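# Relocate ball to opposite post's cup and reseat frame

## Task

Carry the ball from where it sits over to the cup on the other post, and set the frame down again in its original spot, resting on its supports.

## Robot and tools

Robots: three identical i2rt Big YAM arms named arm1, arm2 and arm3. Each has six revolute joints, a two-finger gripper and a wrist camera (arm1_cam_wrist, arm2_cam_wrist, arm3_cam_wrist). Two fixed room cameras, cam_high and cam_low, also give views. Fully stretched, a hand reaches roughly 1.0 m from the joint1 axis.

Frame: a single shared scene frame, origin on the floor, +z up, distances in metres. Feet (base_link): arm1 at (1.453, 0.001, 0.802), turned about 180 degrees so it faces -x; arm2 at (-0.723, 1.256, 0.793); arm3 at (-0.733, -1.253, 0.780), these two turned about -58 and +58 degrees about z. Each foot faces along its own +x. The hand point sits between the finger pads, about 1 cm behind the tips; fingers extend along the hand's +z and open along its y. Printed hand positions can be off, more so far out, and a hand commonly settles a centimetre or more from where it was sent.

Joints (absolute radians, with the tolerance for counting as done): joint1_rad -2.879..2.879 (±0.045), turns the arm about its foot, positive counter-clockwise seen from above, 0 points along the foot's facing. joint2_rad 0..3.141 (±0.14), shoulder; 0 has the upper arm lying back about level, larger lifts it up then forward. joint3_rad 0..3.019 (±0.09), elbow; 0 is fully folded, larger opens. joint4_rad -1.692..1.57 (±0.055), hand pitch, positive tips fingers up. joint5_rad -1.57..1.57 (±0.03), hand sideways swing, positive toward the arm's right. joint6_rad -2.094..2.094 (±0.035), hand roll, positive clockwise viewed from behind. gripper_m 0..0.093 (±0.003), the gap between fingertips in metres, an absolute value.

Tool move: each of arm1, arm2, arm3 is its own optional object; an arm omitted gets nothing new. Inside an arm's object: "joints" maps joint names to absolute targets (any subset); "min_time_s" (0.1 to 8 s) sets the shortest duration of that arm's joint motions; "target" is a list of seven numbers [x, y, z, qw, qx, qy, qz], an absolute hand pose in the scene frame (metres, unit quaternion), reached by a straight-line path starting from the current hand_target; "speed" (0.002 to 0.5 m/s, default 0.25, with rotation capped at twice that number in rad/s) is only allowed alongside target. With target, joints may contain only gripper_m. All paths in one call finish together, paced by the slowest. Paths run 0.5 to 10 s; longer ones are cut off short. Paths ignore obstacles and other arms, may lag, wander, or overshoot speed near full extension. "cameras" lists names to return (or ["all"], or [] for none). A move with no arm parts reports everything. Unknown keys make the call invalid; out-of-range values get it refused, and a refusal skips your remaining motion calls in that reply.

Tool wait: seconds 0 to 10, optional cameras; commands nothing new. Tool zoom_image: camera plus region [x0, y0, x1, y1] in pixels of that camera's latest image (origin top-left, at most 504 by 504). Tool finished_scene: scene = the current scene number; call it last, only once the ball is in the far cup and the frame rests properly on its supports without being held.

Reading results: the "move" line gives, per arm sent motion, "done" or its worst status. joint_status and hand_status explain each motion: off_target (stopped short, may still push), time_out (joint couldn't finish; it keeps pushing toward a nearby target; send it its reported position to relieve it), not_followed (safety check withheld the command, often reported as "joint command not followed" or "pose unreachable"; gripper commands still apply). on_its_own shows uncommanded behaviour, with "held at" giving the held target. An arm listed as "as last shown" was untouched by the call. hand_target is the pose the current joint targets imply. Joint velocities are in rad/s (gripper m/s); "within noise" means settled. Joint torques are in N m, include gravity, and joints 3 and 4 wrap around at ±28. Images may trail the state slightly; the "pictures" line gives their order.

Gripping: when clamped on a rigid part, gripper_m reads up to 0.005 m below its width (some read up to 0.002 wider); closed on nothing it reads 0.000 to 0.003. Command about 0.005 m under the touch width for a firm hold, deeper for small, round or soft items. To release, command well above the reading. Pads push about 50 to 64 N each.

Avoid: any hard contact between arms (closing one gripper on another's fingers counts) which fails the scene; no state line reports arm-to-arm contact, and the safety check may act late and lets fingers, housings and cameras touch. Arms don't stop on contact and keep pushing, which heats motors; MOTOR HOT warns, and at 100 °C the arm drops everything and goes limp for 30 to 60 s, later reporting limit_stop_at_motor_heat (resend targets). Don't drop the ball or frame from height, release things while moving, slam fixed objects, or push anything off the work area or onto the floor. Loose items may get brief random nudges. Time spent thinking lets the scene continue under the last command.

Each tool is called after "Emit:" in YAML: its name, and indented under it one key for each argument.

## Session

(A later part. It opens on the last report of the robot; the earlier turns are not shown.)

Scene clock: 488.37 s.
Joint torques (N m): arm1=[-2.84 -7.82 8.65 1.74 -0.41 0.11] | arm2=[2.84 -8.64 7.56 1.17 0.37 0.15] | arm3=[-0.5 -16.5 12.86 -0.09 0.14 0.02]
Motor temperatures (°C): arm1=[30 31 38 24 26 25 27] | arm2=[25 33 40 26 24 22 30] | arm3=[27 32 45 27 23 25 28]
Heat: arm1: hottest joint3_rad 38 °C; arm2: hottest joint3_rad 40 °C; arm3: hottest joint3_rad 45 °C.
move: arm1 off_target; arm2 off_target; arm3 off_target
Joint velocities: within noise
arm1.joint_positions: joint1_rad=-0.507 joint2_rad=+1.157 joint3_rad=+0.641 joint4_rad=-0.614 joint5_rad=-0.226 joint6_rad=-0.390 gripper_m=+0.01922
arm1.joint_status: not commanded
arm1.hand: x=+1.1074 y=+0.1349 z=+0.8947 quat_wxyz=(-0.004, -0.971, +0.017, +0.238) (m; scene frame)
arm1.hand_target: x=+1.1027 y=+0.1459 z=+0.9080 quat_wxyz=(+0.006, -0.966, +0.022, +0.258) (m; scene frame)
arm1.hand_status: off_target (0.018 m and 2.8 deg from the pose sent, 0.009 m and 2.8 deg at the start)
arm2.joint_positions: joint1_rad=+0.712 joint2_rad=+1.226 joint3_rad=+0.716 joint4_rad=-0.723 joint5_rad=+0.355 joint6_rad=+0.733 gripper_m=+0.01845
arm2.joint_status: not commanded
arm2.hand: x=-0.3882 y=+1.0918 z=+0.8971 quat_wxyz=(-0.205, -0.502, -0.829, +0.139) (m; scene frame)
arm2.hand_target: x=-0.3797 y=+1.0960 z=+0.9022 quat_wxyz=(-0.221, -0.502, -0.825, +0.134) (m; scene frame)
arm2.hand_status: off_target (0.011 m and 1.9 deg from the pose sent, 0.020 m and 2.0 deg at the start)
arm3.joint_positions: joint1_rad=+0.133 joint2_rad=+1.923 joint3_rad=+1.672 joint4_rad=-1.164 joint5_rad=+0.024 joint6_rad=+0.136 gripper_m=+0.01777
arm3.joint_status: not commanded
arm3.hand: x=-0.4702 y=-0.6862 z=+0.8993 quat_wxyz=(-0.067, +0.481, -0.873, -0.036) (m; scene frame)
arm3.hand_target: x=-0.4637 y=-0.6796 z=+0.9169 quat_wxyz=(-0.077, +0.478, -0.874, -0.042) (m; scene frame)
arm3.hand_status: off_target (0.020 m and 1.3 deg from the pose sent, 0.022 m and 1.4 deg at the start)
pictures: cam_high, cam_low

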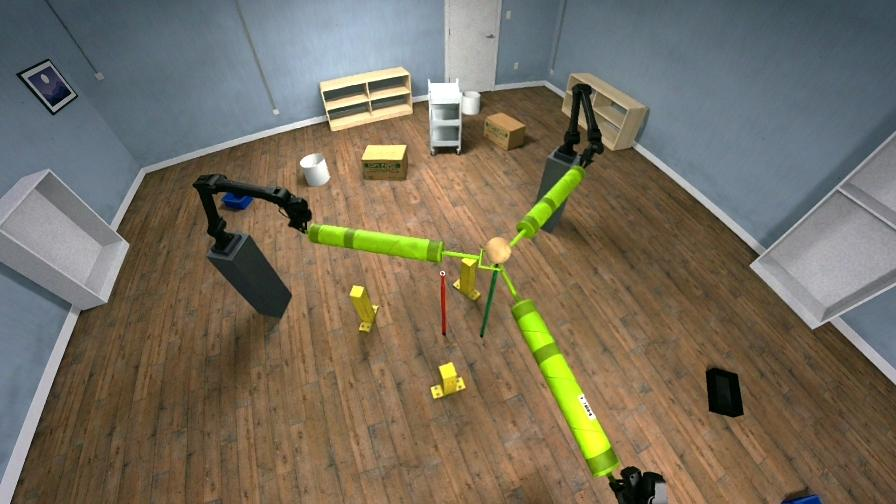

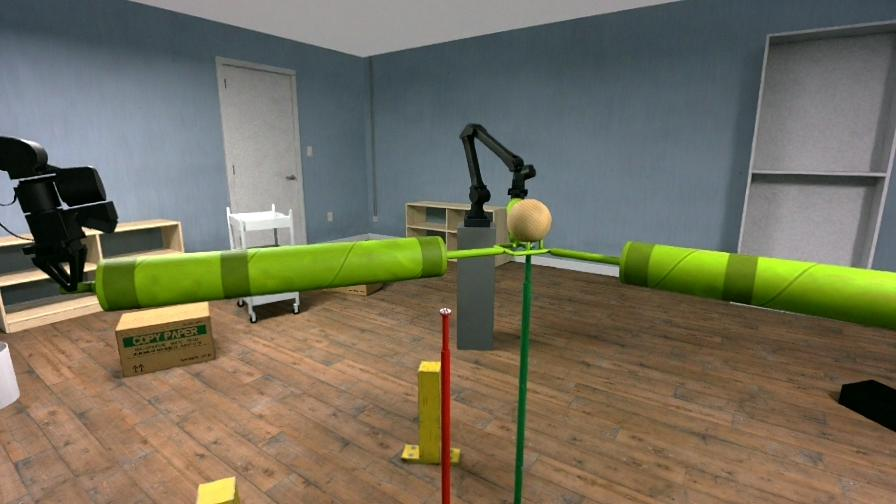

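Emit:
move:
  arm1: {"target":[1.1025,0.146,0.884,-0.0059,0.9657,-0.0219,-0.2587],"speed":0.03}
  arm2: {"target":[-0.3795,1.096,0.878,0.2212,0.5018,0.8254,-0.1345],"speed":0.03}
  arm3: {"target":[-0.4635,-0.679,0.891,0.0765,-0.4784,0.8738,0.0419],"speed":0.03}
  cameras: ["cam_high","cam_low"]

Emit:
zoom_image:
  camera: "cam_low"
  region: [485, 180, 565, 260]

Emit:
zoom_image:
  camera: "cam_high"
  region: [470, 220, 530, 280]

Scene clock: 497.37 s.
Joint torques (N m): arm1=[-2.43 -7.53 8.16 1.98 -0.4 0.16] | arm2=[2.2 -8.47 7.01 1.24 0.4 0.12] | arm3=[-0.44 -16.44 10.45 0.95 0.14 0.02]
Motor temperatures (°C): arm1=[30 31 37 24 26 25 27] | arm2=[25 33 39 26 24 22 30] | arm3=[27 32 44 27 23 25 28]
Heat: arm1: hottest joint3_rad 37 °C; arm2: hottest joint3_rad 39 °C; arm3: hottest joint3_rad 44 °C.
move: arm1 off_target; arm2 done; arm3 done
Joint velocities: within noise
arm1.joint_positions: joint1_rad=-0.512 joint2_rad=+1.195 joint3_rad=+0.602 joint4_rad=-0.534 joint5_rad=-0.226 joint6_rad=-0.394 gripper_m=+0.01922
arm1.joint_status: not commanded
arm1.hand: x=+1.1087 y=+0.1366 z=+0.8732 quat_wxyz=(-0.002, -0.971, +0.018, +0.239) (m; scene frame)
arm1.hand_target: x=+1.1028 y=+0.1459 z=+0.8840 quat_wxyz=(+0.006, -0.966, +0.022, +0.258) (m; scene frame)
arm1.hand_status: off_target (0.016 m and 2.5 deg from the pose sent, 0.016 m and 2.8 deg at the start)
arm2.joint_positions: joint1_rad=+0.720 joint2_rad=+1.263 joint3_rad=+0.680 joint4_rad=-0.645 joint5_rad=+0.355 joint6_rad=+0.738 gripper_m=+0.01845
arm2.joint_status: not commanded
arm2.hand: x=-0.3860 y=+1.0937 z=+0.8761 quat_wxyz=(-0.209, -0.501, -0.829, +0.137) (m; scene frame)
arm2.hand_target: x=-0.3796 y=+1.0960 z=+0.8782 quat_wxyz=(-0.221, -0.502, -0.825, +0.134) (m; scene frame)
arm2.hand_status: done (0.007 m and 1.5 deg from the pose sent, 0.021 m and 1.9 deg at the start)
arm3.joint_positions: joint1_rad=+0.132 joint2_rad=+1.939 joint3_rad=+1.660 joint4_rad=-1.132 joint5_rad=+0.024 joint6_rad=+0.135 gripper_m=+0.01777
arm3.joint_status: not commanded
arm3.hand: x=-0.4685 y=-0.6830 z=+0.8865 quat_wxyz=(-0.069, +0.481, -0.873, -0.038) (m; scene frame)
arm3.hand_target: x=-0.4635 y=-0.6791 z=+0.8911 quat_wxyz=(-0.077, +0.478, -0.874, -0.042) (m; scene frame)
arm3.hand_status: done (0.008 m and 1.0 deg from the pose sent, 0.013 m and 1.3 deg at the start)
pictures: cam_high, cam_low

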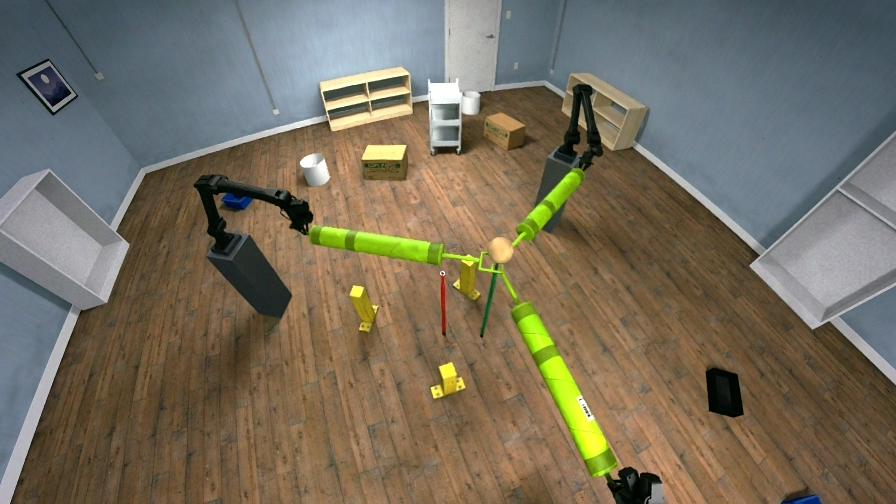

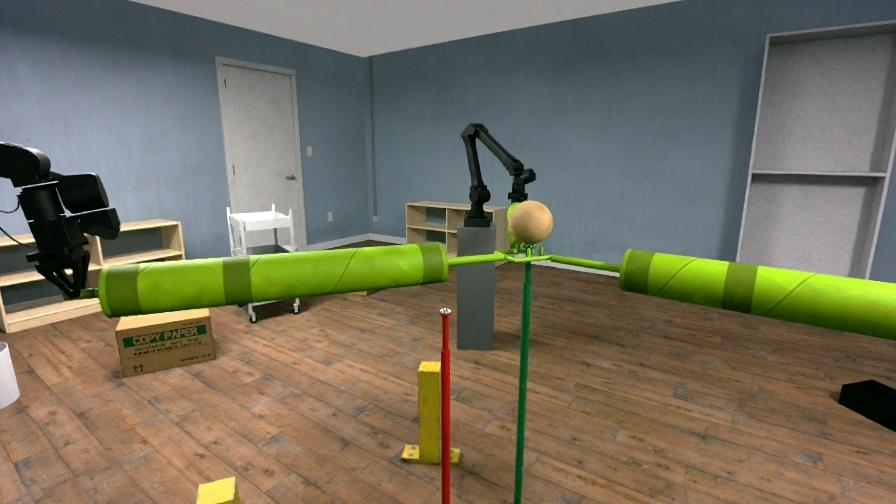

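Scaled by 6.300 from the camera's 896x504 image, which has a finer 1280x720 frame.

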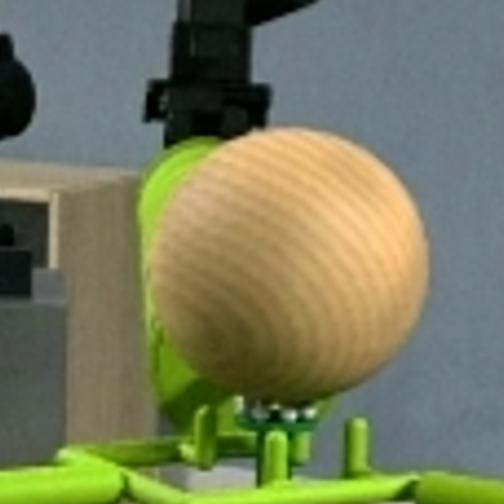

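Scaled by 8.400 from the camera's 896x504 image, which has a finer 1280x720 frame.

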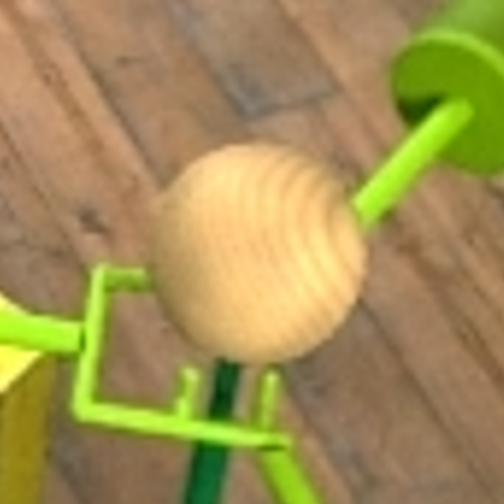

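Emit:
wait:
  seconds: 0.1
  cameras: ["cam_high","cam_low"]

Emit:
zoom_image:
  camera: "cam_low"
  region: [485, 180, 565, 260]

Emit:
zoom_image:
  camera: "cam_high"
  region: [470, 220, 530, 280]

Scene clock: 502.10 s.
Joint torques (N m): arm1=[-2.43 -7.47 8.14 1.98 -0.39 0.15] | arm2=[2.14 -8.47 7.02 1.24 0.4 0.11] | arm3=[-0.38 -16.38 10.44 0.95 0.14 0.02]
Motor temperatures (°C): arm1=[30 31 37 24 26 25 27] | arm2=[25 33 38 26 24 22 30] | arm3=[27 32 44 27 23 25 28]
Heat: arm1: hottest joint3_rad 37 °C; arm2: hottest joint3_rad 38 °C; arm3: hottest joint3_rad 44 °C.
Joint velocities: within noise
arm1.joint_positions: joint1_rad=-0.512 joint2_rad=+1.195 joint3_rad=+0.602 joint4_rad=-0.534 joint5_rad=-0.226 joint6_rad=-0.394 gripper_m=+0.01922
arm1.joint_status: not commanded
arm1.hand: x=+1.1086 y=+0.1366 z=+0.8732 quat_wxyz=(-0.002, -0.971, +0.018, +0.239) (m; scene frame)
arm1.hand_target: x=+1.1027 y=+0.1459 z=+0.8841 quat_wxyz=(+0.006, -0.966, +0.022, +0.259) (m; scene frame)
arm1.hand_status: off_target (0.016 m and 2.5 deg from the pose sent, 0.016 m and 2.8 deg at the start)
arm2.joint_positions: joint1_rad=+0.720 joint2_rad=+1.263 joint3_rad=+0.680 joint4_rad=-0.645 joint5_rad=+0.355 joint6_rad=+0.738 gripper_m=+0.01845
arm2.joint_status: not commanded
arm2.hand: x=-0.3859 y=+1.0937 z=+0.8761 quat_wxyz=(-0.209, -0.501, -0.829, +0.137) (m; scene frame)
arm2.hand_target: x=-0.3795 y=+1.0960 z=+0.8782 quat_wxyz=(-0.221, -0.502, -0.825, +0.134) (m; scene frame)
arm2.hand_status: done (0.007 m and 1.5 deg from the pose sent, 0.021 m and 1.9 deg at the start)
arm3.joint_positions: joint1_rad=+0.132 joint2_rad=+1.939 joint3_rad=+1.660 joint4_rad=-1.132 joint5_rad=+0.024 joint6_rad=+0.135 gripper_m=+0.01777
arm3.joint_status: not commanded
arm3.hand: x=-0.4685 y=-0.6830 z=+0.8865 quat_wxyz=(-0.069, +0.481, -0.873, -0.038) (m; scene frame)
arm3.hand_target: x=-0.4635 y=-0.6791 z=+0.8911 quat_wxyz=(-0.077, +0.478, -0.874, -0.042) (m; scene frame)
arm3.hand_status: done (0.008 m and 1.0 deg from the pose sent, 0.013 m and 1.3 deg at the start)
wait: 0.10 s; at rest from the start
pictures: cam_high, cam_low

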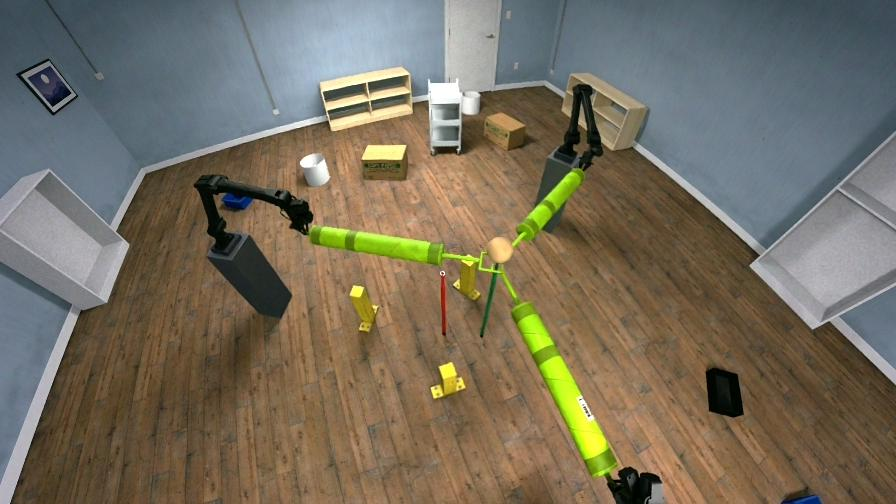

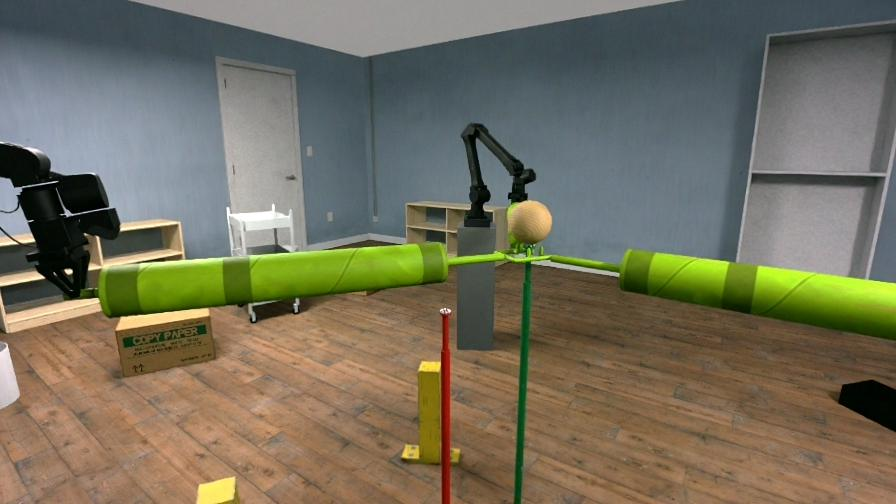

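Scaled by 6.300 from the camera's 896x504 image, which has a finer 1280x720 frame.

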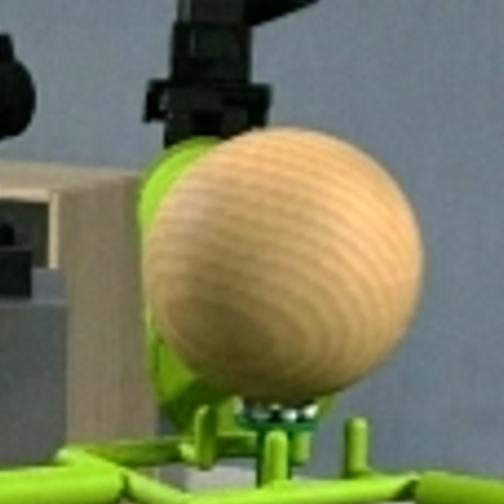

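Scaled by 8.400 from the camera's 896x504 image, which has a finer 1280x720 frame.

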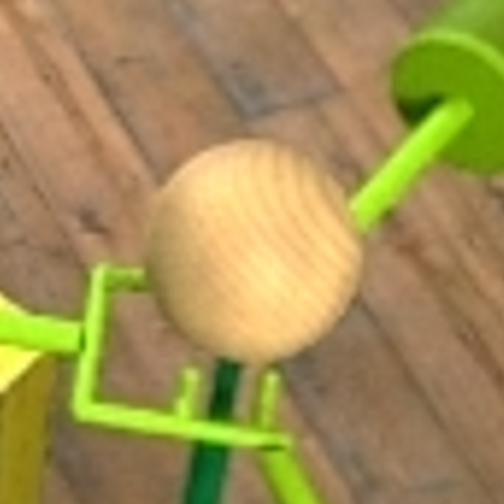

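Emit:
move:
  arm1: {"target":[1.1025,0.146,0.870,-0.0059,0.9657,-0.0219,-0.2587],"speed":0.04}
  arm2: {"target":[-0.3795,1.096,0.864,0.2212,0.5018,0.8254,-0.1345],"speed":0.04}
  arm3: {"target":[-0.4635,-0.679,0.880,0.0765,-0.4784,0.8738,0.0419],"speed":0.04}
  cameras: ["cam_high","cam_low"]

Emit:
zoom_image:
  camera: "cam_low"
  region: [485, 190, 565, 280]

Emit:
zoom_image:
  camera: "cam_high"
  region: [420, 220, 530, 310]

Scene clock: 517.23 s.
Joint torques (N m): arm1=[-2.37 -7.65 7.84 2 -0.37 0.16] | arm2=[2.26 -8.53 6.75 1.26 0.41 0.12] | arm3=[-0.44 -16.44 10.37 0.95 0.14 0.02]
Motor temperatures (°C): arm1=[30 31 37 24 26 24 27] | arm2=[25 32 36 26 24 22 30] | arm3=[27 31 44 27 23 25 28]
Heat: arm1: hottest joint3_rad 37 °C; arm2: hottest joint3_rad 36 °C; arm3: hottest joint3_rad 44 °C.
move: arm1 off_target; arm2 done; arm3 done
Joint velocities: within noise
arm1.joint_positions: joint1_rad=-0.512 joint2_rad=+1.225 joint3_rad=+0.581 joint4_rad=-0.483 joint5_rad=-0.226 joint6_rad=-0.394 gripper_m=+0.01922
arm1.joint_status: not commanded
arm1.hand: x=+1.1086 y=+0.1367 z=+0.8597 quat_wxyz=(-0.002, -0.971, +0.018, +0.240) (m; scene frame)
arm1.hand_target: x=+1.1028 y=+0.1459 z=+0.8700 quat_wxyz=(+0.006, -0.966, +0.022, +0.258) (m; scene frame)
arm1.hand_status: off_target (0.015 m and 2.5 deg from the pose sent, 0.012 m and 2.5 deg at the start)
arm2.joint_positions: joint1_rad=+0.721 joint2_rad=+1.290 joint3_rad=+0.660 joint4_rad=-0.597 joint5_rad=+0.355 joint6_rad=+0.738 gripper_m=+0.01845
arm2.joint_status: not commanded
arm2.hand: x=-0.3856 y=+1.0938 z=+0.8624 quat_wxyz=(-0.209, -0.501, -0.829, +0.137) (m; scene frame)
arm2.hand_target: x=-0.3795 y=+1.0960 z=+0.8642 quat_wxyz=(-0.221, -0.502, -0.825, +0.134) (m; scene frame)
arm2.hand_status: done (0.007 m and 1.5 deg from the pose sent, 0.014 m and 1.5 deg at the start)
arm3.joint_positions: joint1_rad=+0.132 joint2_rad=+1.947 joint3_rad=+1.643 joint4_rad=-1.106 joint5_rad=+0.024 joint6_rad=+0.135 gripper_m=+0.01777
arm3.joint_status: not commanded
arm3.hand: x=-0.4685 y=-0.6829 z=+0.8758 quat_wxyz=(-0.070, +0.481, -0.873, -0.038) (m; scene frame)
arm3.hand_target: x=-0.4635 y=-0.6791 z=+0.8802 quat_wxyz=(-0.077, +0.478, -0.874, -0.042) (m; scene frame)
arm3.hand_status: done (0.008 m and 1.0 deg from the pose sent, 0.009 m and 1.0 deg at the start)
pictures: cam_high, cam_low

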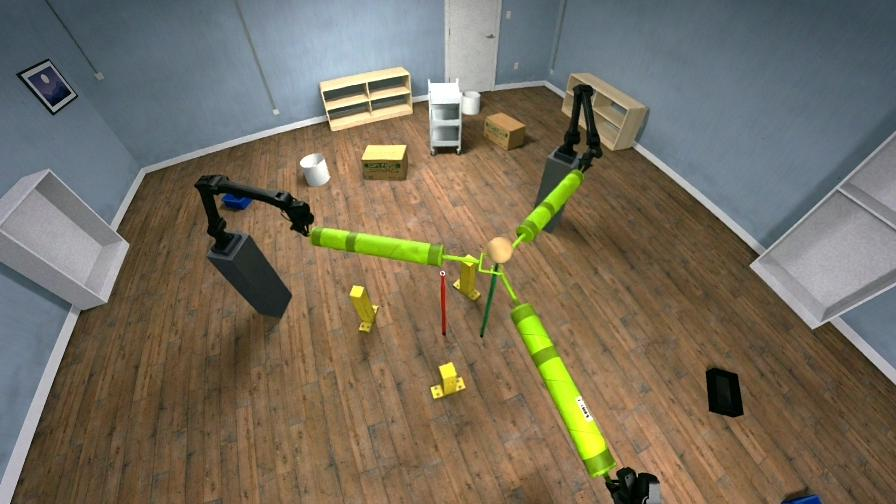

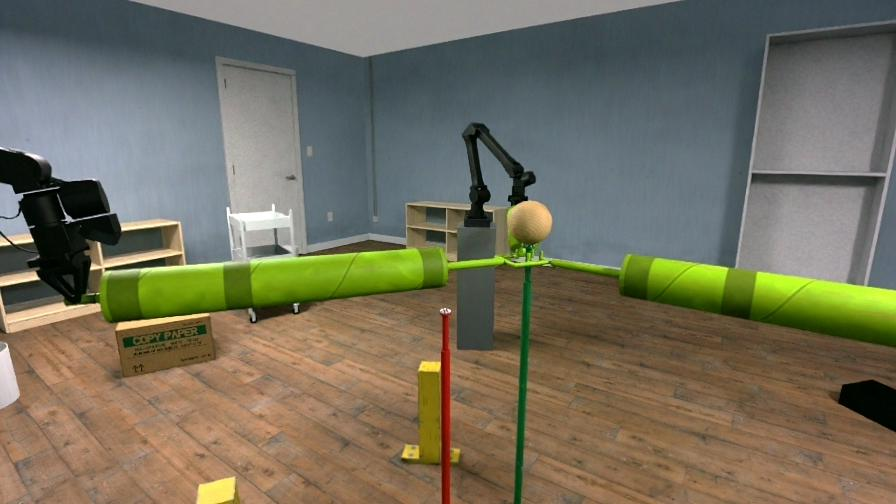

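Scaled by 5.600 from the camera's 896x504 image, which has a finer 1280x720 frame.

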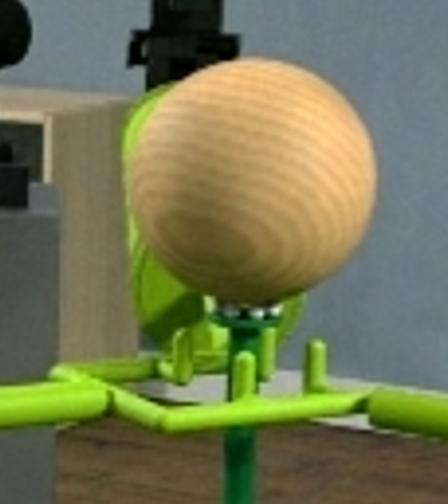

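Scaled by 4.582 from the camera's 896x504 image, which has a finer 1280x720 frame.

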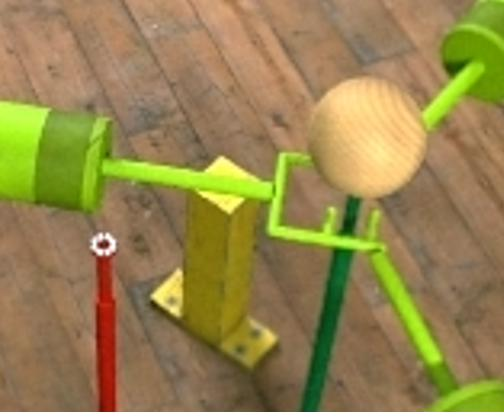

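Emit:
move:
  arm1: {"target":[1.1025,0.146,0.862,-0.0059,0.9657,-0.0219,-0.2587],"speed":0.05}
  arm2: {"target":[-0.3795,1.096,0.856,0.2212,0.5018,0.8254,-0.1345],"speed":0.05}
  arm3: {"target":[-0.4635,-0.679,0.872,0.0765,-0.4784,0.8738,0.0419],"speed":0.05}

Emit:
move:
  arm1: {"target":[1.081,0.112,0.864,-0.0059,0.9657,-0.0219,-0.2587],"speed":0.05}
  arm2: {"target":[-0.401,1.062,0.858,0.2212,0.5018,0.8254,-0.1345],"speed":0.05}
  arm3: {"target":[-0.485,-0.713,0.872,0.0765,-0.4784,0.8738,0.0419],"speed":0.05}
  cameras: ["cam_high","cam_low"]

Emit:
zoom_image:
  camera: "cam_low"
  region: [485, 190, 565, 280]

Emit:
zoom_image:
  camera: "cam_high"
  region: [420, 220, 530, 310]

Scene clock: 544.70 s.
Joint torques (N m): arm1=[-2.32 -7.77 7.64 1.95 -0.36 0.16] | arm2=[2.14 -8.64 6.6 1.26 0.4 0.11] | arm3=[-0.44 -16.38 10.29 0.96 0.14 0.02]
Motor temperatures (°C): arm1=[30 30 38 24 26 24 28] | arm2=[25 31 36 26 24 22 30] | arm3=[27 32 43 27 23 25 28]
Heat: arm1: hottest joint3_rad 38 °C; arm2: hottest joint3_rad 36 °C; arm3: hottest joint3_rad 43 °C.
move: arm1 off_target; arm2 done; arm3 done
Joint velocities: within noise
arm1.joint_positions: joint1_rad=-0.512 joint2_rad=+1.242 joint3_rad=+0.570 joint4_rad=-0.453 joint5_rad=-0.227 joint6_rad=-0.394 gripper_m=+0.01922
arm1.joint_status: not commanded
arm1.hand: x=+1.1084 y=+0.1369 z=+0.8523 quat_wxyz=(-0.002, -0.971, +0.017, +0.240) (m; scene frame)
arm1.hand_target: x=+1.1026 y=+0.1459 z=+0.8622 quat_wxyz=(+0.006, -0.966, +0.022, +0.259) (m; scene frame)
arm1.hand_status: off_target (0.015 m and 2.4 deg from the pose sent, 0.011 m and 2.5 deg at the start)
arm2.joint_positions: joint1_rad=+0.722 joint2_rad=+1.306 joint3_rad=+0.648 joint4_rad=-0.569 joint5_rad=+0.356 joint6_rad=+0.739 gripper_m=+0.01845
arm2.joint_status: not commanded
arm2.hand: x=-0.3856 y=+1.0939 z=+0.8545 quat_wxyz=(-0.209, -0.501, -0.829, +0.137) (m; scene frame)
arm2.hand_target: x=-0.3797 y=+1.0961 z=+0.8560 quat_wxyz=(-0.221, -0.502, -0.825, +0.134) (m; scene frame)
arm2.hand_status: done (0.007 m and 1.4 deg from the pose sent, 0.009 m and 1.5 deg at the start)
arm3.joint_positions: joint1_rad=+0.132 joint2_rad=+1.953 joint3_rad=+1.632 joint4_rad=-1.088 joint5_rad=+0.024 joint6_rad=+0.135 gripper_m=+0.01777
arm3.joint_status: not commanded
arm3.hand: x=-0.4685 y=-0.6829 z=+0.8682 quat_wxyz=(-0.070, +0.481, -0.873, -0.038) (m; scene frame)
arm3.hand_target: x=-0.4635 y=-0.6791 z=+0.8720 quat_wxyz=(-0.077, +0.478, -0.874, -0.042) (m; scene frame)
arm3.hand_status: done (0.007 m and 0.9 deg from the pose sent, 0.007 m and 1.0 deg at the start)
pictures: none

Scene clock: 546.10 s.
Joint torques (N m): arm1=[-0.15 -7.88 8.49 1.92 0.04 0.4] | arm2=[0.5 -11.05 6.06 0.98 0.2 -0.12] | arm3=[0.38 -18.9 8.94 0.35 0.18 0.12]
Motor temperatures (°C): arm1=[30 30 38 24 26 24 28] | arm2=[25 31 36 26 24 22 30] | arm3=[27 32 43 27 23 25 28]
Heat: arm1: hottest joint3_rad 38 °C; arm2: hottest joint3_rad 36 °C; arm3: hottest joint3_rad 43 °C.
move: arm1 off_target; arm2 done; arm3 off_target
Joint velocities: within noise
arm1.joint_positions: joint1_rad=-0.405 joint2_rad=+1.249 joint3_rad=+0.570 joint4_rad=-0.431 joint5_rad=-0.175 joint6_rad=-0.299 gripper_m=+0.01922
arm1.joint_status: not commanded
arm1.hand: x=+1.0944 y=+0.1093 z=+0.8502 quat_wxyz=(-0.001, -0.971, +0.016, +0.237) (m; scene frame)
arm1.hand_target: x=+1.0813 y=+0.1118 z=+0.8643 quat_wxyz=(+0.005, -0.966, +0.022, +0.259) (m; scene frame)
arm1.hand_status: off_target (0.019 m and 2.7 deg from the pose sent, 0.039 m and 2.4 deg at the start)
arm2.joint_positions: joint1_rad=+0.615 joint2_rad=+1.306 joint3_rad=+0.626 joint4_rad=-0.524 joint5_rad=+0.314 joint6_rad=+0.639 gripper_m=+0.01845
arm2.joint_status: not commanded
arm2.hand: x=-0.4013 y=+1.0648 z=+0.8481 quat_wxyz=(-0.204, -0.503, -0.829, +0.135) (m; scene frame)
arm2.hand_target: x=-0.4010 y=+1.0620 z=+0.8577 quat_wxyz=(-0.221, -0.502, -0.825, +0.135) (m; scene frame)
arm2.hand_status: done (0.010 m and 2.0 deg from the pose sent, 0.036 m and 1.4 deg at the start)
arm3.joint_positions: joint1_rad=+0.132 joint2_rad=+1.901 joint3_rad=+1.493 joint4_rad=-1.019 joint5_rad=+0.024 joint6_rad=+0.135 gripper_m=+0.01777
arm3.joint_status: not commanded
arm3.hand: x=-0.4824 y=-0.7135 z=+0.8466 quat_wxyz=(-0.063, +0.481, -0.874, -0.032) (m; scene frame)
arm3.hand_target: x=-0.4850 y=-0.7130 z=+0.8713 quat_wxyz=(-0.076, +0.478, -0.874, -0.042) (m; scene frame)
arm3.hand_status: off_target (0.026 m and 2.0 deg from the pose sent, 0.034 m and 0.9 deg at the start)
pictures: cam_high, cam_low

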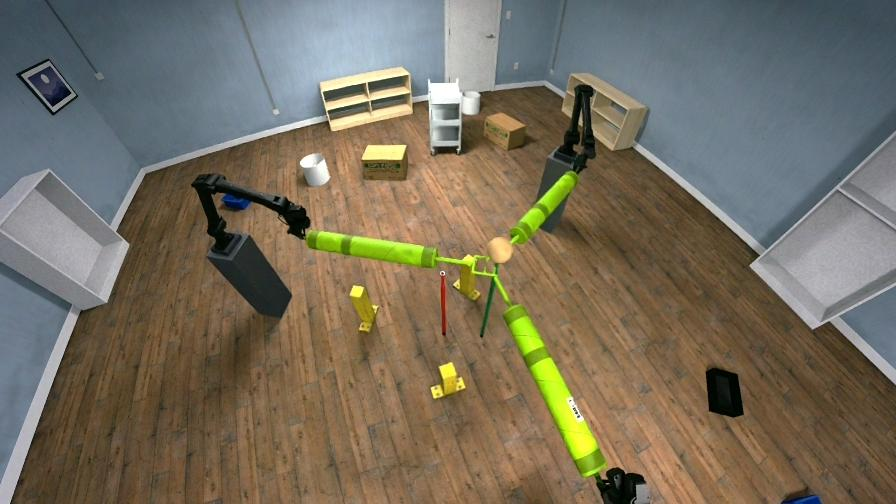

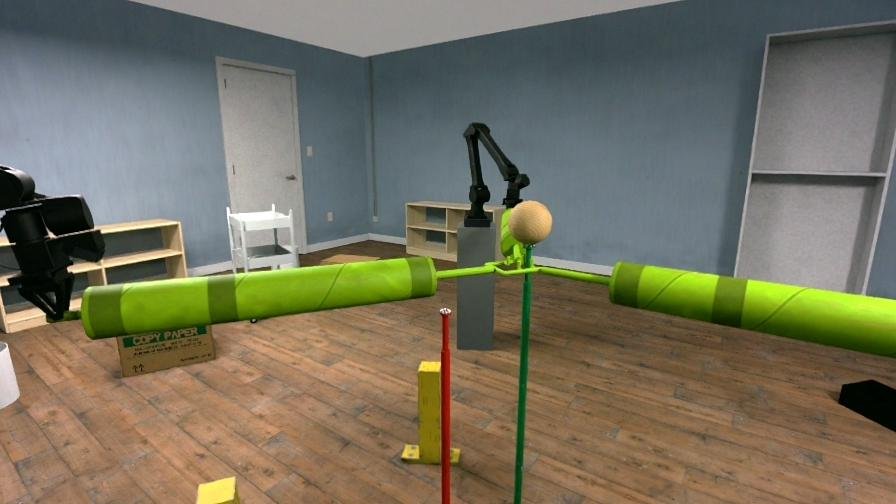

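Scaled by 5.600 from the camera's 896x504 image, which has a finer 1280x720 frame.

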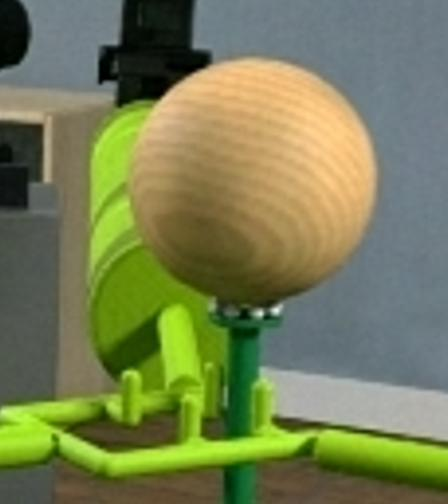

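Scaled by 4.582 from the camera's 896x504 image, which has a finer 1280x720 frame.

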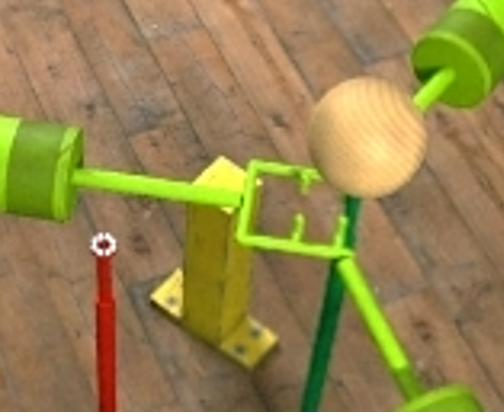

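Emit:
move:
  arm1: {"target":[1.038,0.045,0.866,-0.0059,0.9657,-0.0219,-0.2587],"speed":0.08}
  arm2: {"target":[-0.444,0.995,0.864,0.2212,0.5018,0.8254,-0.1345],"speed":0.08}
  arm3: {"target":[-0.528,-0.780,0.875,0.0765,-0.4784,0.8738,0.0419],"speed":0.08}
  cameras: ["cam_high","cam_low"]

Emit:
zoom_image:
  camera: "cam_high"
  region: [390, 220, 530, 310]

Scene clock: 559.20 s.
Joint torques (N m): arm1=[-0.15 -8.53 10.1 1.25 0.39 0.38] | arm2=[0.38 -11.34 6.06 0.98 -0.05 -0.11] | arm3=[1.55 -16.09 8.54 0.25 0.18 0.3]
Motor temperatures (°C): arm1=[29 30 38 24 26 24 28] | arm2=[25 32 36 26 24 21 30] | arm3=[27 32 40 27 23 25 28]
Heat: arm1: hottest joint3_rad 38 °C; arm2: hottest joint3_rad 36 °C; arm3: hottest joint3_rad 40 °C.
move: arm1 off_target; arm2 off_target; arm3 off_target
Joint velocities: within noise
arm1.joint_positions: joint1_rad=-0.165 joint2_rad=+1.308 joint3_rad=+0.609 joint4_rad=-0.388 joint5_rad=-0.063 joint6_rad=-0.086 gripper_m=+0.01922
arm1.joint_status: not commanded
arm1.hand: x=+1.0577 y=+0.0437 z=+0.8466 quat_wxyz=(+0.001, -0.972, +0.016, +0.236) (m; scene frame)
arm1.hand_target: x=+1.0388 y=+0.0448 z=+0.8665 quat_wxyz=(+0.005, -0.966, +0.022, +0.259) (m; scene frame)
arm1.hand_status: off_target (0.028 m and 2.8 deg from the pose sent, 0.087 m and 2.7 deg at the start)
arm2.joint_positions: joint1_rad=+0.355 joint2_rad=+1.284 joint3_rad=+0.616 joint4_rad=-0.473 joint5_rad=+0.207 joint6_rad=+0.393 gripper_m=+0.01845
arm2.joint_status: not commanded
arm2.hand: x=-0.4424 y=+0.9965 z=+0.8532 quat_wxyz=(-0.204, -0.503, -0.829, +0.132) (m; scene frame)
arm2.hand_target: x=-0.4439 y=+0.9949 z=+0.8637 quat_wxyz=(-0.221, -0.502, -0.825, +0.135) (m; scene frame)
arm2.hand_status: off_target (0.011 m and 2.1 deg from the pose sent, 0.083 m and 2.0 deg at the start)
arm3.joint_positions: joint1_rad=+0.143 joint2_rad=+1.708 joint3_rad=+1.236 joint4_rad=-0.950 joint5_rad=+0.028 joint6_rad=+0.143 gripper_m=+0.01777
arm3.joint_status: not commanded
arm3.hand: x=-0.5184 y=-0.7814 z=+0.8549 quat_wxyz=(-0.066, +0.482, -0.873, -0.033) (m; scene frame)
arm3.hand_target: x=-0.5277 y=-0.7801 z=+0.8744 quat_wxyz=(-0.076, +0.478, -0.874, -0.042) (m; scene frame)
arm3.hand_status: off_target (0.022 m and 1.6 deg from the pose sent, 0.085 m and 2.0 deg at the start)
pictures: cam_high, cam_low

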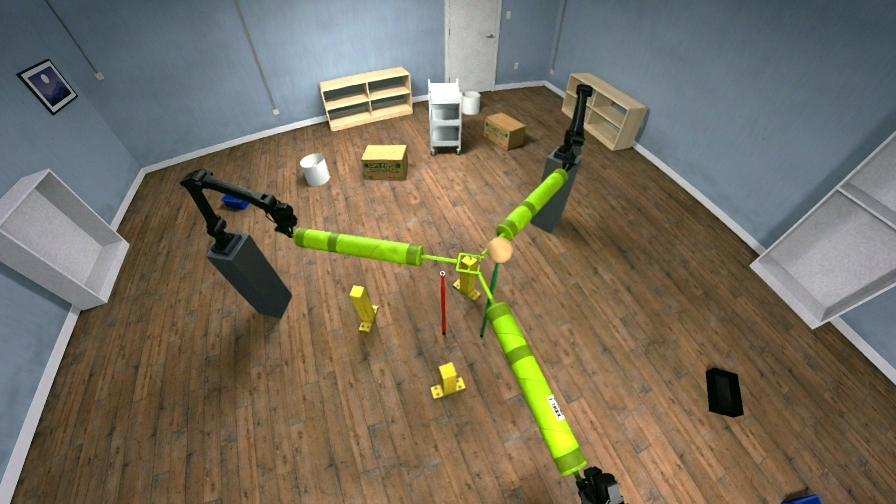

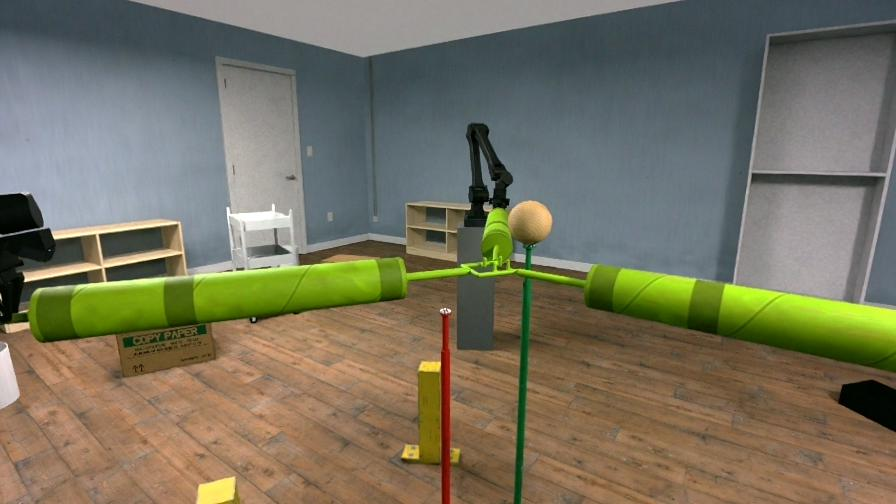

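Scaled by 3.600 from the camera's 896x504 image, which has a finer 1280x720 frame.

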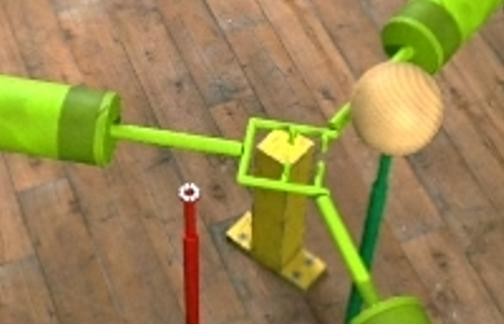

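Emit:
move:
  arm1: {"target":[0.906,-0.210,0.866,-0.0059,0.9657,-0.0219,-0.2587],"speed":0.12}
  arm2: {"target":[-0.576,0.740,0.864,0.2212,0.5018,0.8254,-0.1345],"speed":0.12}
  arm3: {"target":[-0.660,-1.035,0.865,0.0765,-0.4784,0.8738,0.0419],"speed":0.12}
  cameras: ["cam_high","cam_low"]

Emit:
zoom_image:
  camera: "cam_high"
  region: [390, 220, 530, 310]

Scene clock: 568.83 s.
Joint torques (N m): arm1=[-0.15 -16.32 10.91 0.18 0.89 0.3] | arm2=[1.14 -13.57 10.1 -0.03 -0.8 0.08] | arm3=[0.97 -4.13 9.21 -0.94 0.2 0.27]
Motor temperatures (°C): arm1=[29 30 39 24 26 24 28] | arm2=[25 32 36 26 24 21 30] | arm3=[27 32 40 27 23 25 28]
Heat: arm1: hottest joint3_rad 39 °C; arm2: hottest joint3_rad 36 °C; arm3: hottest joint3_rad 40 °C.
move: arm1 off_target; arm2 off_target; arm3 off_target
Joint velocities: within noise
arm1.joint_positions: joint1_rad=+0.400 joint2_rad=+1.739 joint3_rad=+1.107 joint4_rad=-0.489 joint5_rad=+0.210 joint6_rad=+0.415 gripper_m=+0.01922
arm1.joint_status: not commanded
arm1.hand: x=+0.9217 y=-0.2019 z=+0.8407 quat_wxyz=(+0.007, -0.971, +0.015, +0.239) (m; scene frame)
arm1.hand_target: x=+0.9069 y=-0.2098 z=+0.8663 quat_wxyz=(+0.005, -0.966, +0.022, +0.259) (m; scene frame)
arm1.hand_status: off_target (0.031 m and 2.5 deg from the pose sent, 0.296 m and 2.8 deg at the start)
arm2.joint_positions: joint1_rad=-0.320 joint2_rad=+1.617 joint3_rad=+0.950 joint4_rad=-0.421 joint5_rad=-0.100 joint6_rad=-0.216 gripper_m=+0.01845
arm2.joint_status: not commanded
arm2.hand: x=-0.5817 y=+0.7543 z=+0.8518 quat_wxyz=(-0.211, -0.501, -0.828, +0.136) (m; scene frame)
arm2.hand_target: x=-0.5761 y=+0.7406 z=+0.8643 quat_wxyz=(-0.222, -0.502, -0.825, +0.135) (m; scene frame)
arm2.hand_status: off_target (0.020 m and 1.2 deg from the pose sent, 0.289 m and 2.1 deg at the start)
arm3.joint_positions: joint1_rad=+0.266 joint2_rad=+0.897 joint3_rad=+0.514 joint4_rad=-0.993 joint5_rad=+0.049 joint6_rad=+0.260 gripper_m=+0.01777
arm3.joint_status: not commanded
arm3.hand: x=-0.6548 y=-1.0253 z=+0.8613 quat_wxyz=(-0.084, +0.483, -0.870, -0.049) (m; scene frame)
arm3.hand_target: x=-0.6596 y=-1.0345 z=+0.8644 quat_wxyz=(-0.077, +0.479, -0.874, -0.042) (m; scene frame)
arm3.hand_status: off_target (0.012 m and 1.4 deg from the pose sent, 0.291 m and 1.7 deg at the start)
pictures: cam_high, cam_low

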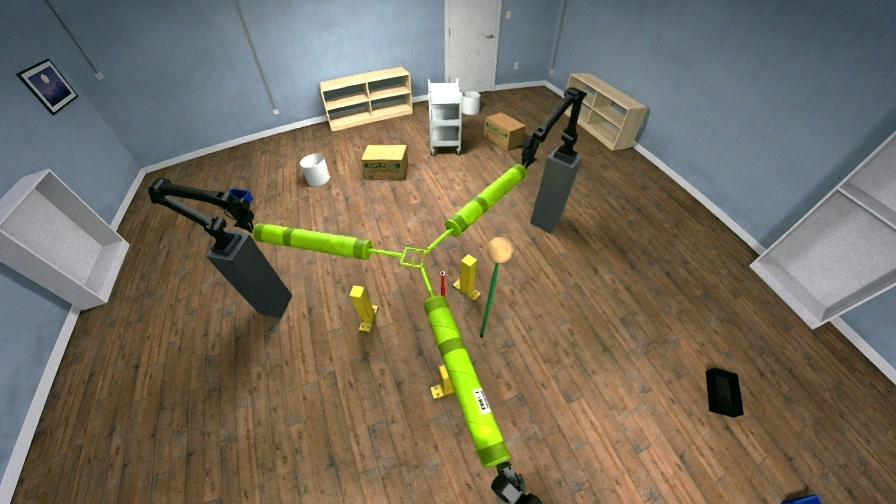

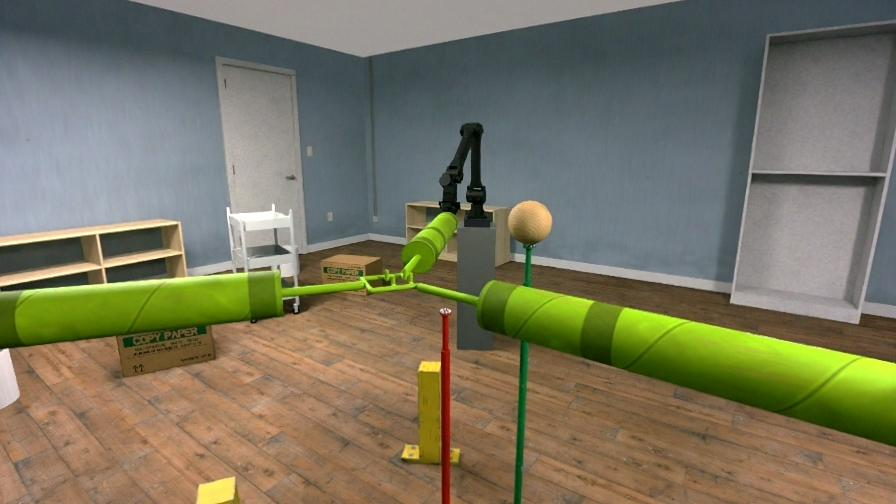

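Scaled by 3.600 from the camera's 896x504 image, which has a finer 1280x720 frame.

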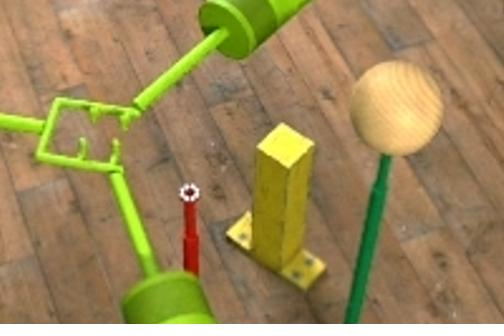

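Emit:
move:
  arm1: {"target":[0.907,-0.215,0.558,-0.0059,0.9657,-0.0219,-0.2587],"speed":0.12}
  arm2: {"target":[-0.574,0.734,0.548,0.2212,0.5018,0.8254,-0.1345],"speed":0.12}
  arm3: {"target":[-0.662,-1.042,0.548,0.0765,-0.4784,0.8738,0.0419],"speed":0.12}
  cameras: ["cam_high","cam_low"]

Scene clock: 579.20 s.
Joint torques (N m): arm1=[-0.5 -19.6 4.15 1.52 0.7 0.28] | arm2=[1.32 -17.26 3.69 1.26 -0.45 0.12] | arm3=[0.56 -7.41 -3.34 1.42 0.07 0.21]
Motor temperatures (°C): arm1=[29 31 38 24 26 24 28] | arm2=[25 32 36 26 24 21 30] | arm3=[27 32 39 27 23 25 28]
Heat: arm1: hottest joint3_rad 38 °C; arm2: hottest joint3_rad 36 °C; arm3: hottest joint3_rad 39 °C.
move: arm1 off_target; arm2 off_target; arm3 done
Joint velocities: within noise
arm1.joint_positions: joint1_rad=+0.415 joint2_rad=+2.408 joint3_rad=+1.155 joint4_rad=+0.128 joint5_rad=+0.221 joint6_rad=+0.427 gripper_m=+0.01922
arm1.joint_status: not commanded
arm1.hand: x=+0.9216 y=-0.2082 z=+0.5445 quat_wxyz=(+0.010, -0.971, +0.015, +0.239) (m; scene frame)
arm1.hand_target: x=+0.9074 y=-0.2148 z=+0.5581 quat_wxyz=(+0.006, -0.966, +0.022, +0.258) (m; scene frame)
arm1.hand_status: off_target (0.021 m and 2.5 deg from the pose sent, 0.283 m and 2.5 deg at the start)
arm2.joint_positions: joint1_rad=-0.323 joint2_rad=+2.383 joint3_rad=+1.000 joint4_rad=+0.280 joint5_rad=-0.110 joint6_rad=-0.221 gripper_m=+0.01845
arm2.joint_status: not commanded
arm2.hand: x=-0.5788 y=+0.7462 z=+0.5474 quat_wxyz=(-0.209, -0.500, -0.831, +0.128) (m; scene frame)
arm2.hand_target: x=-0.5742 y=+0.7343 z=+0.5484 quat_wxyz=(-0.221, -0.502, -0.825, +0.134) (m; scene frame)
arm2.hand_status: off_target (0.013 m and 1.7 deg from the pose sent, 0.305 m and 1.2 deg at the start)
arm3.joint_positions: joint1_rad=+0.266 joint2_rad=+2.288 joint3_rad=+0.354 joint4_rad=+0.541 joint5_rad=+0.051 joint6_rad=+0.261 gripper_m=+0.01777
arm3.joint_status: not commanded
arm3.hand: x=-0.6583 y=-1.0361 z=+0.5489 quat_wxyz=(-0.080, +0.483, -0.871, -0.043) (m; scene frame)
arm3.hand_target: x=-0.6619 y=-1.0419 z=+0.5481 quat_wxyz=(-0.076, +0.479, -0.874, -0.042) (m; scene frame)
arm3.hand_status: done (0.007 m and 0.7 deg from the pose sent, 0.314 m and 1.4 deg at the start)
pictures: cam_high, cam_low

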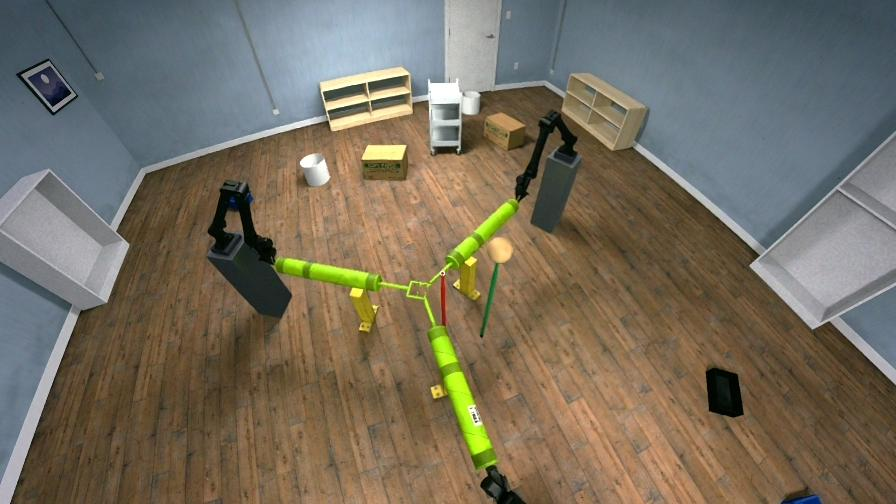

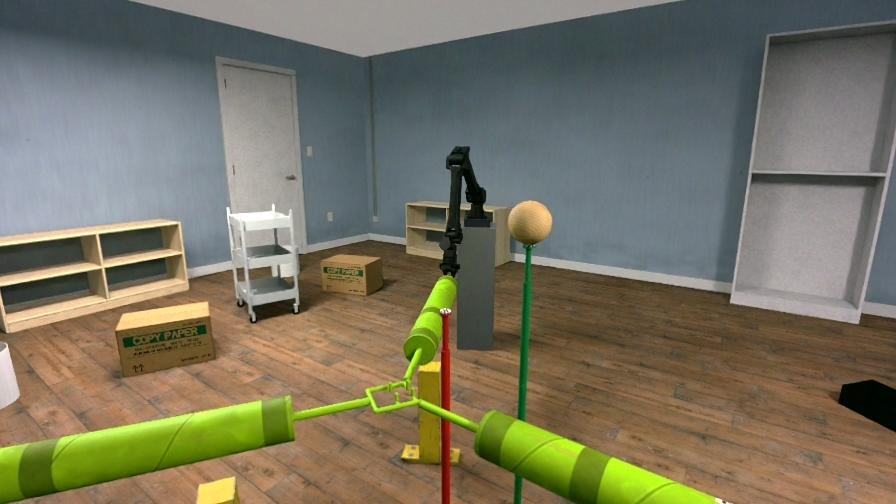

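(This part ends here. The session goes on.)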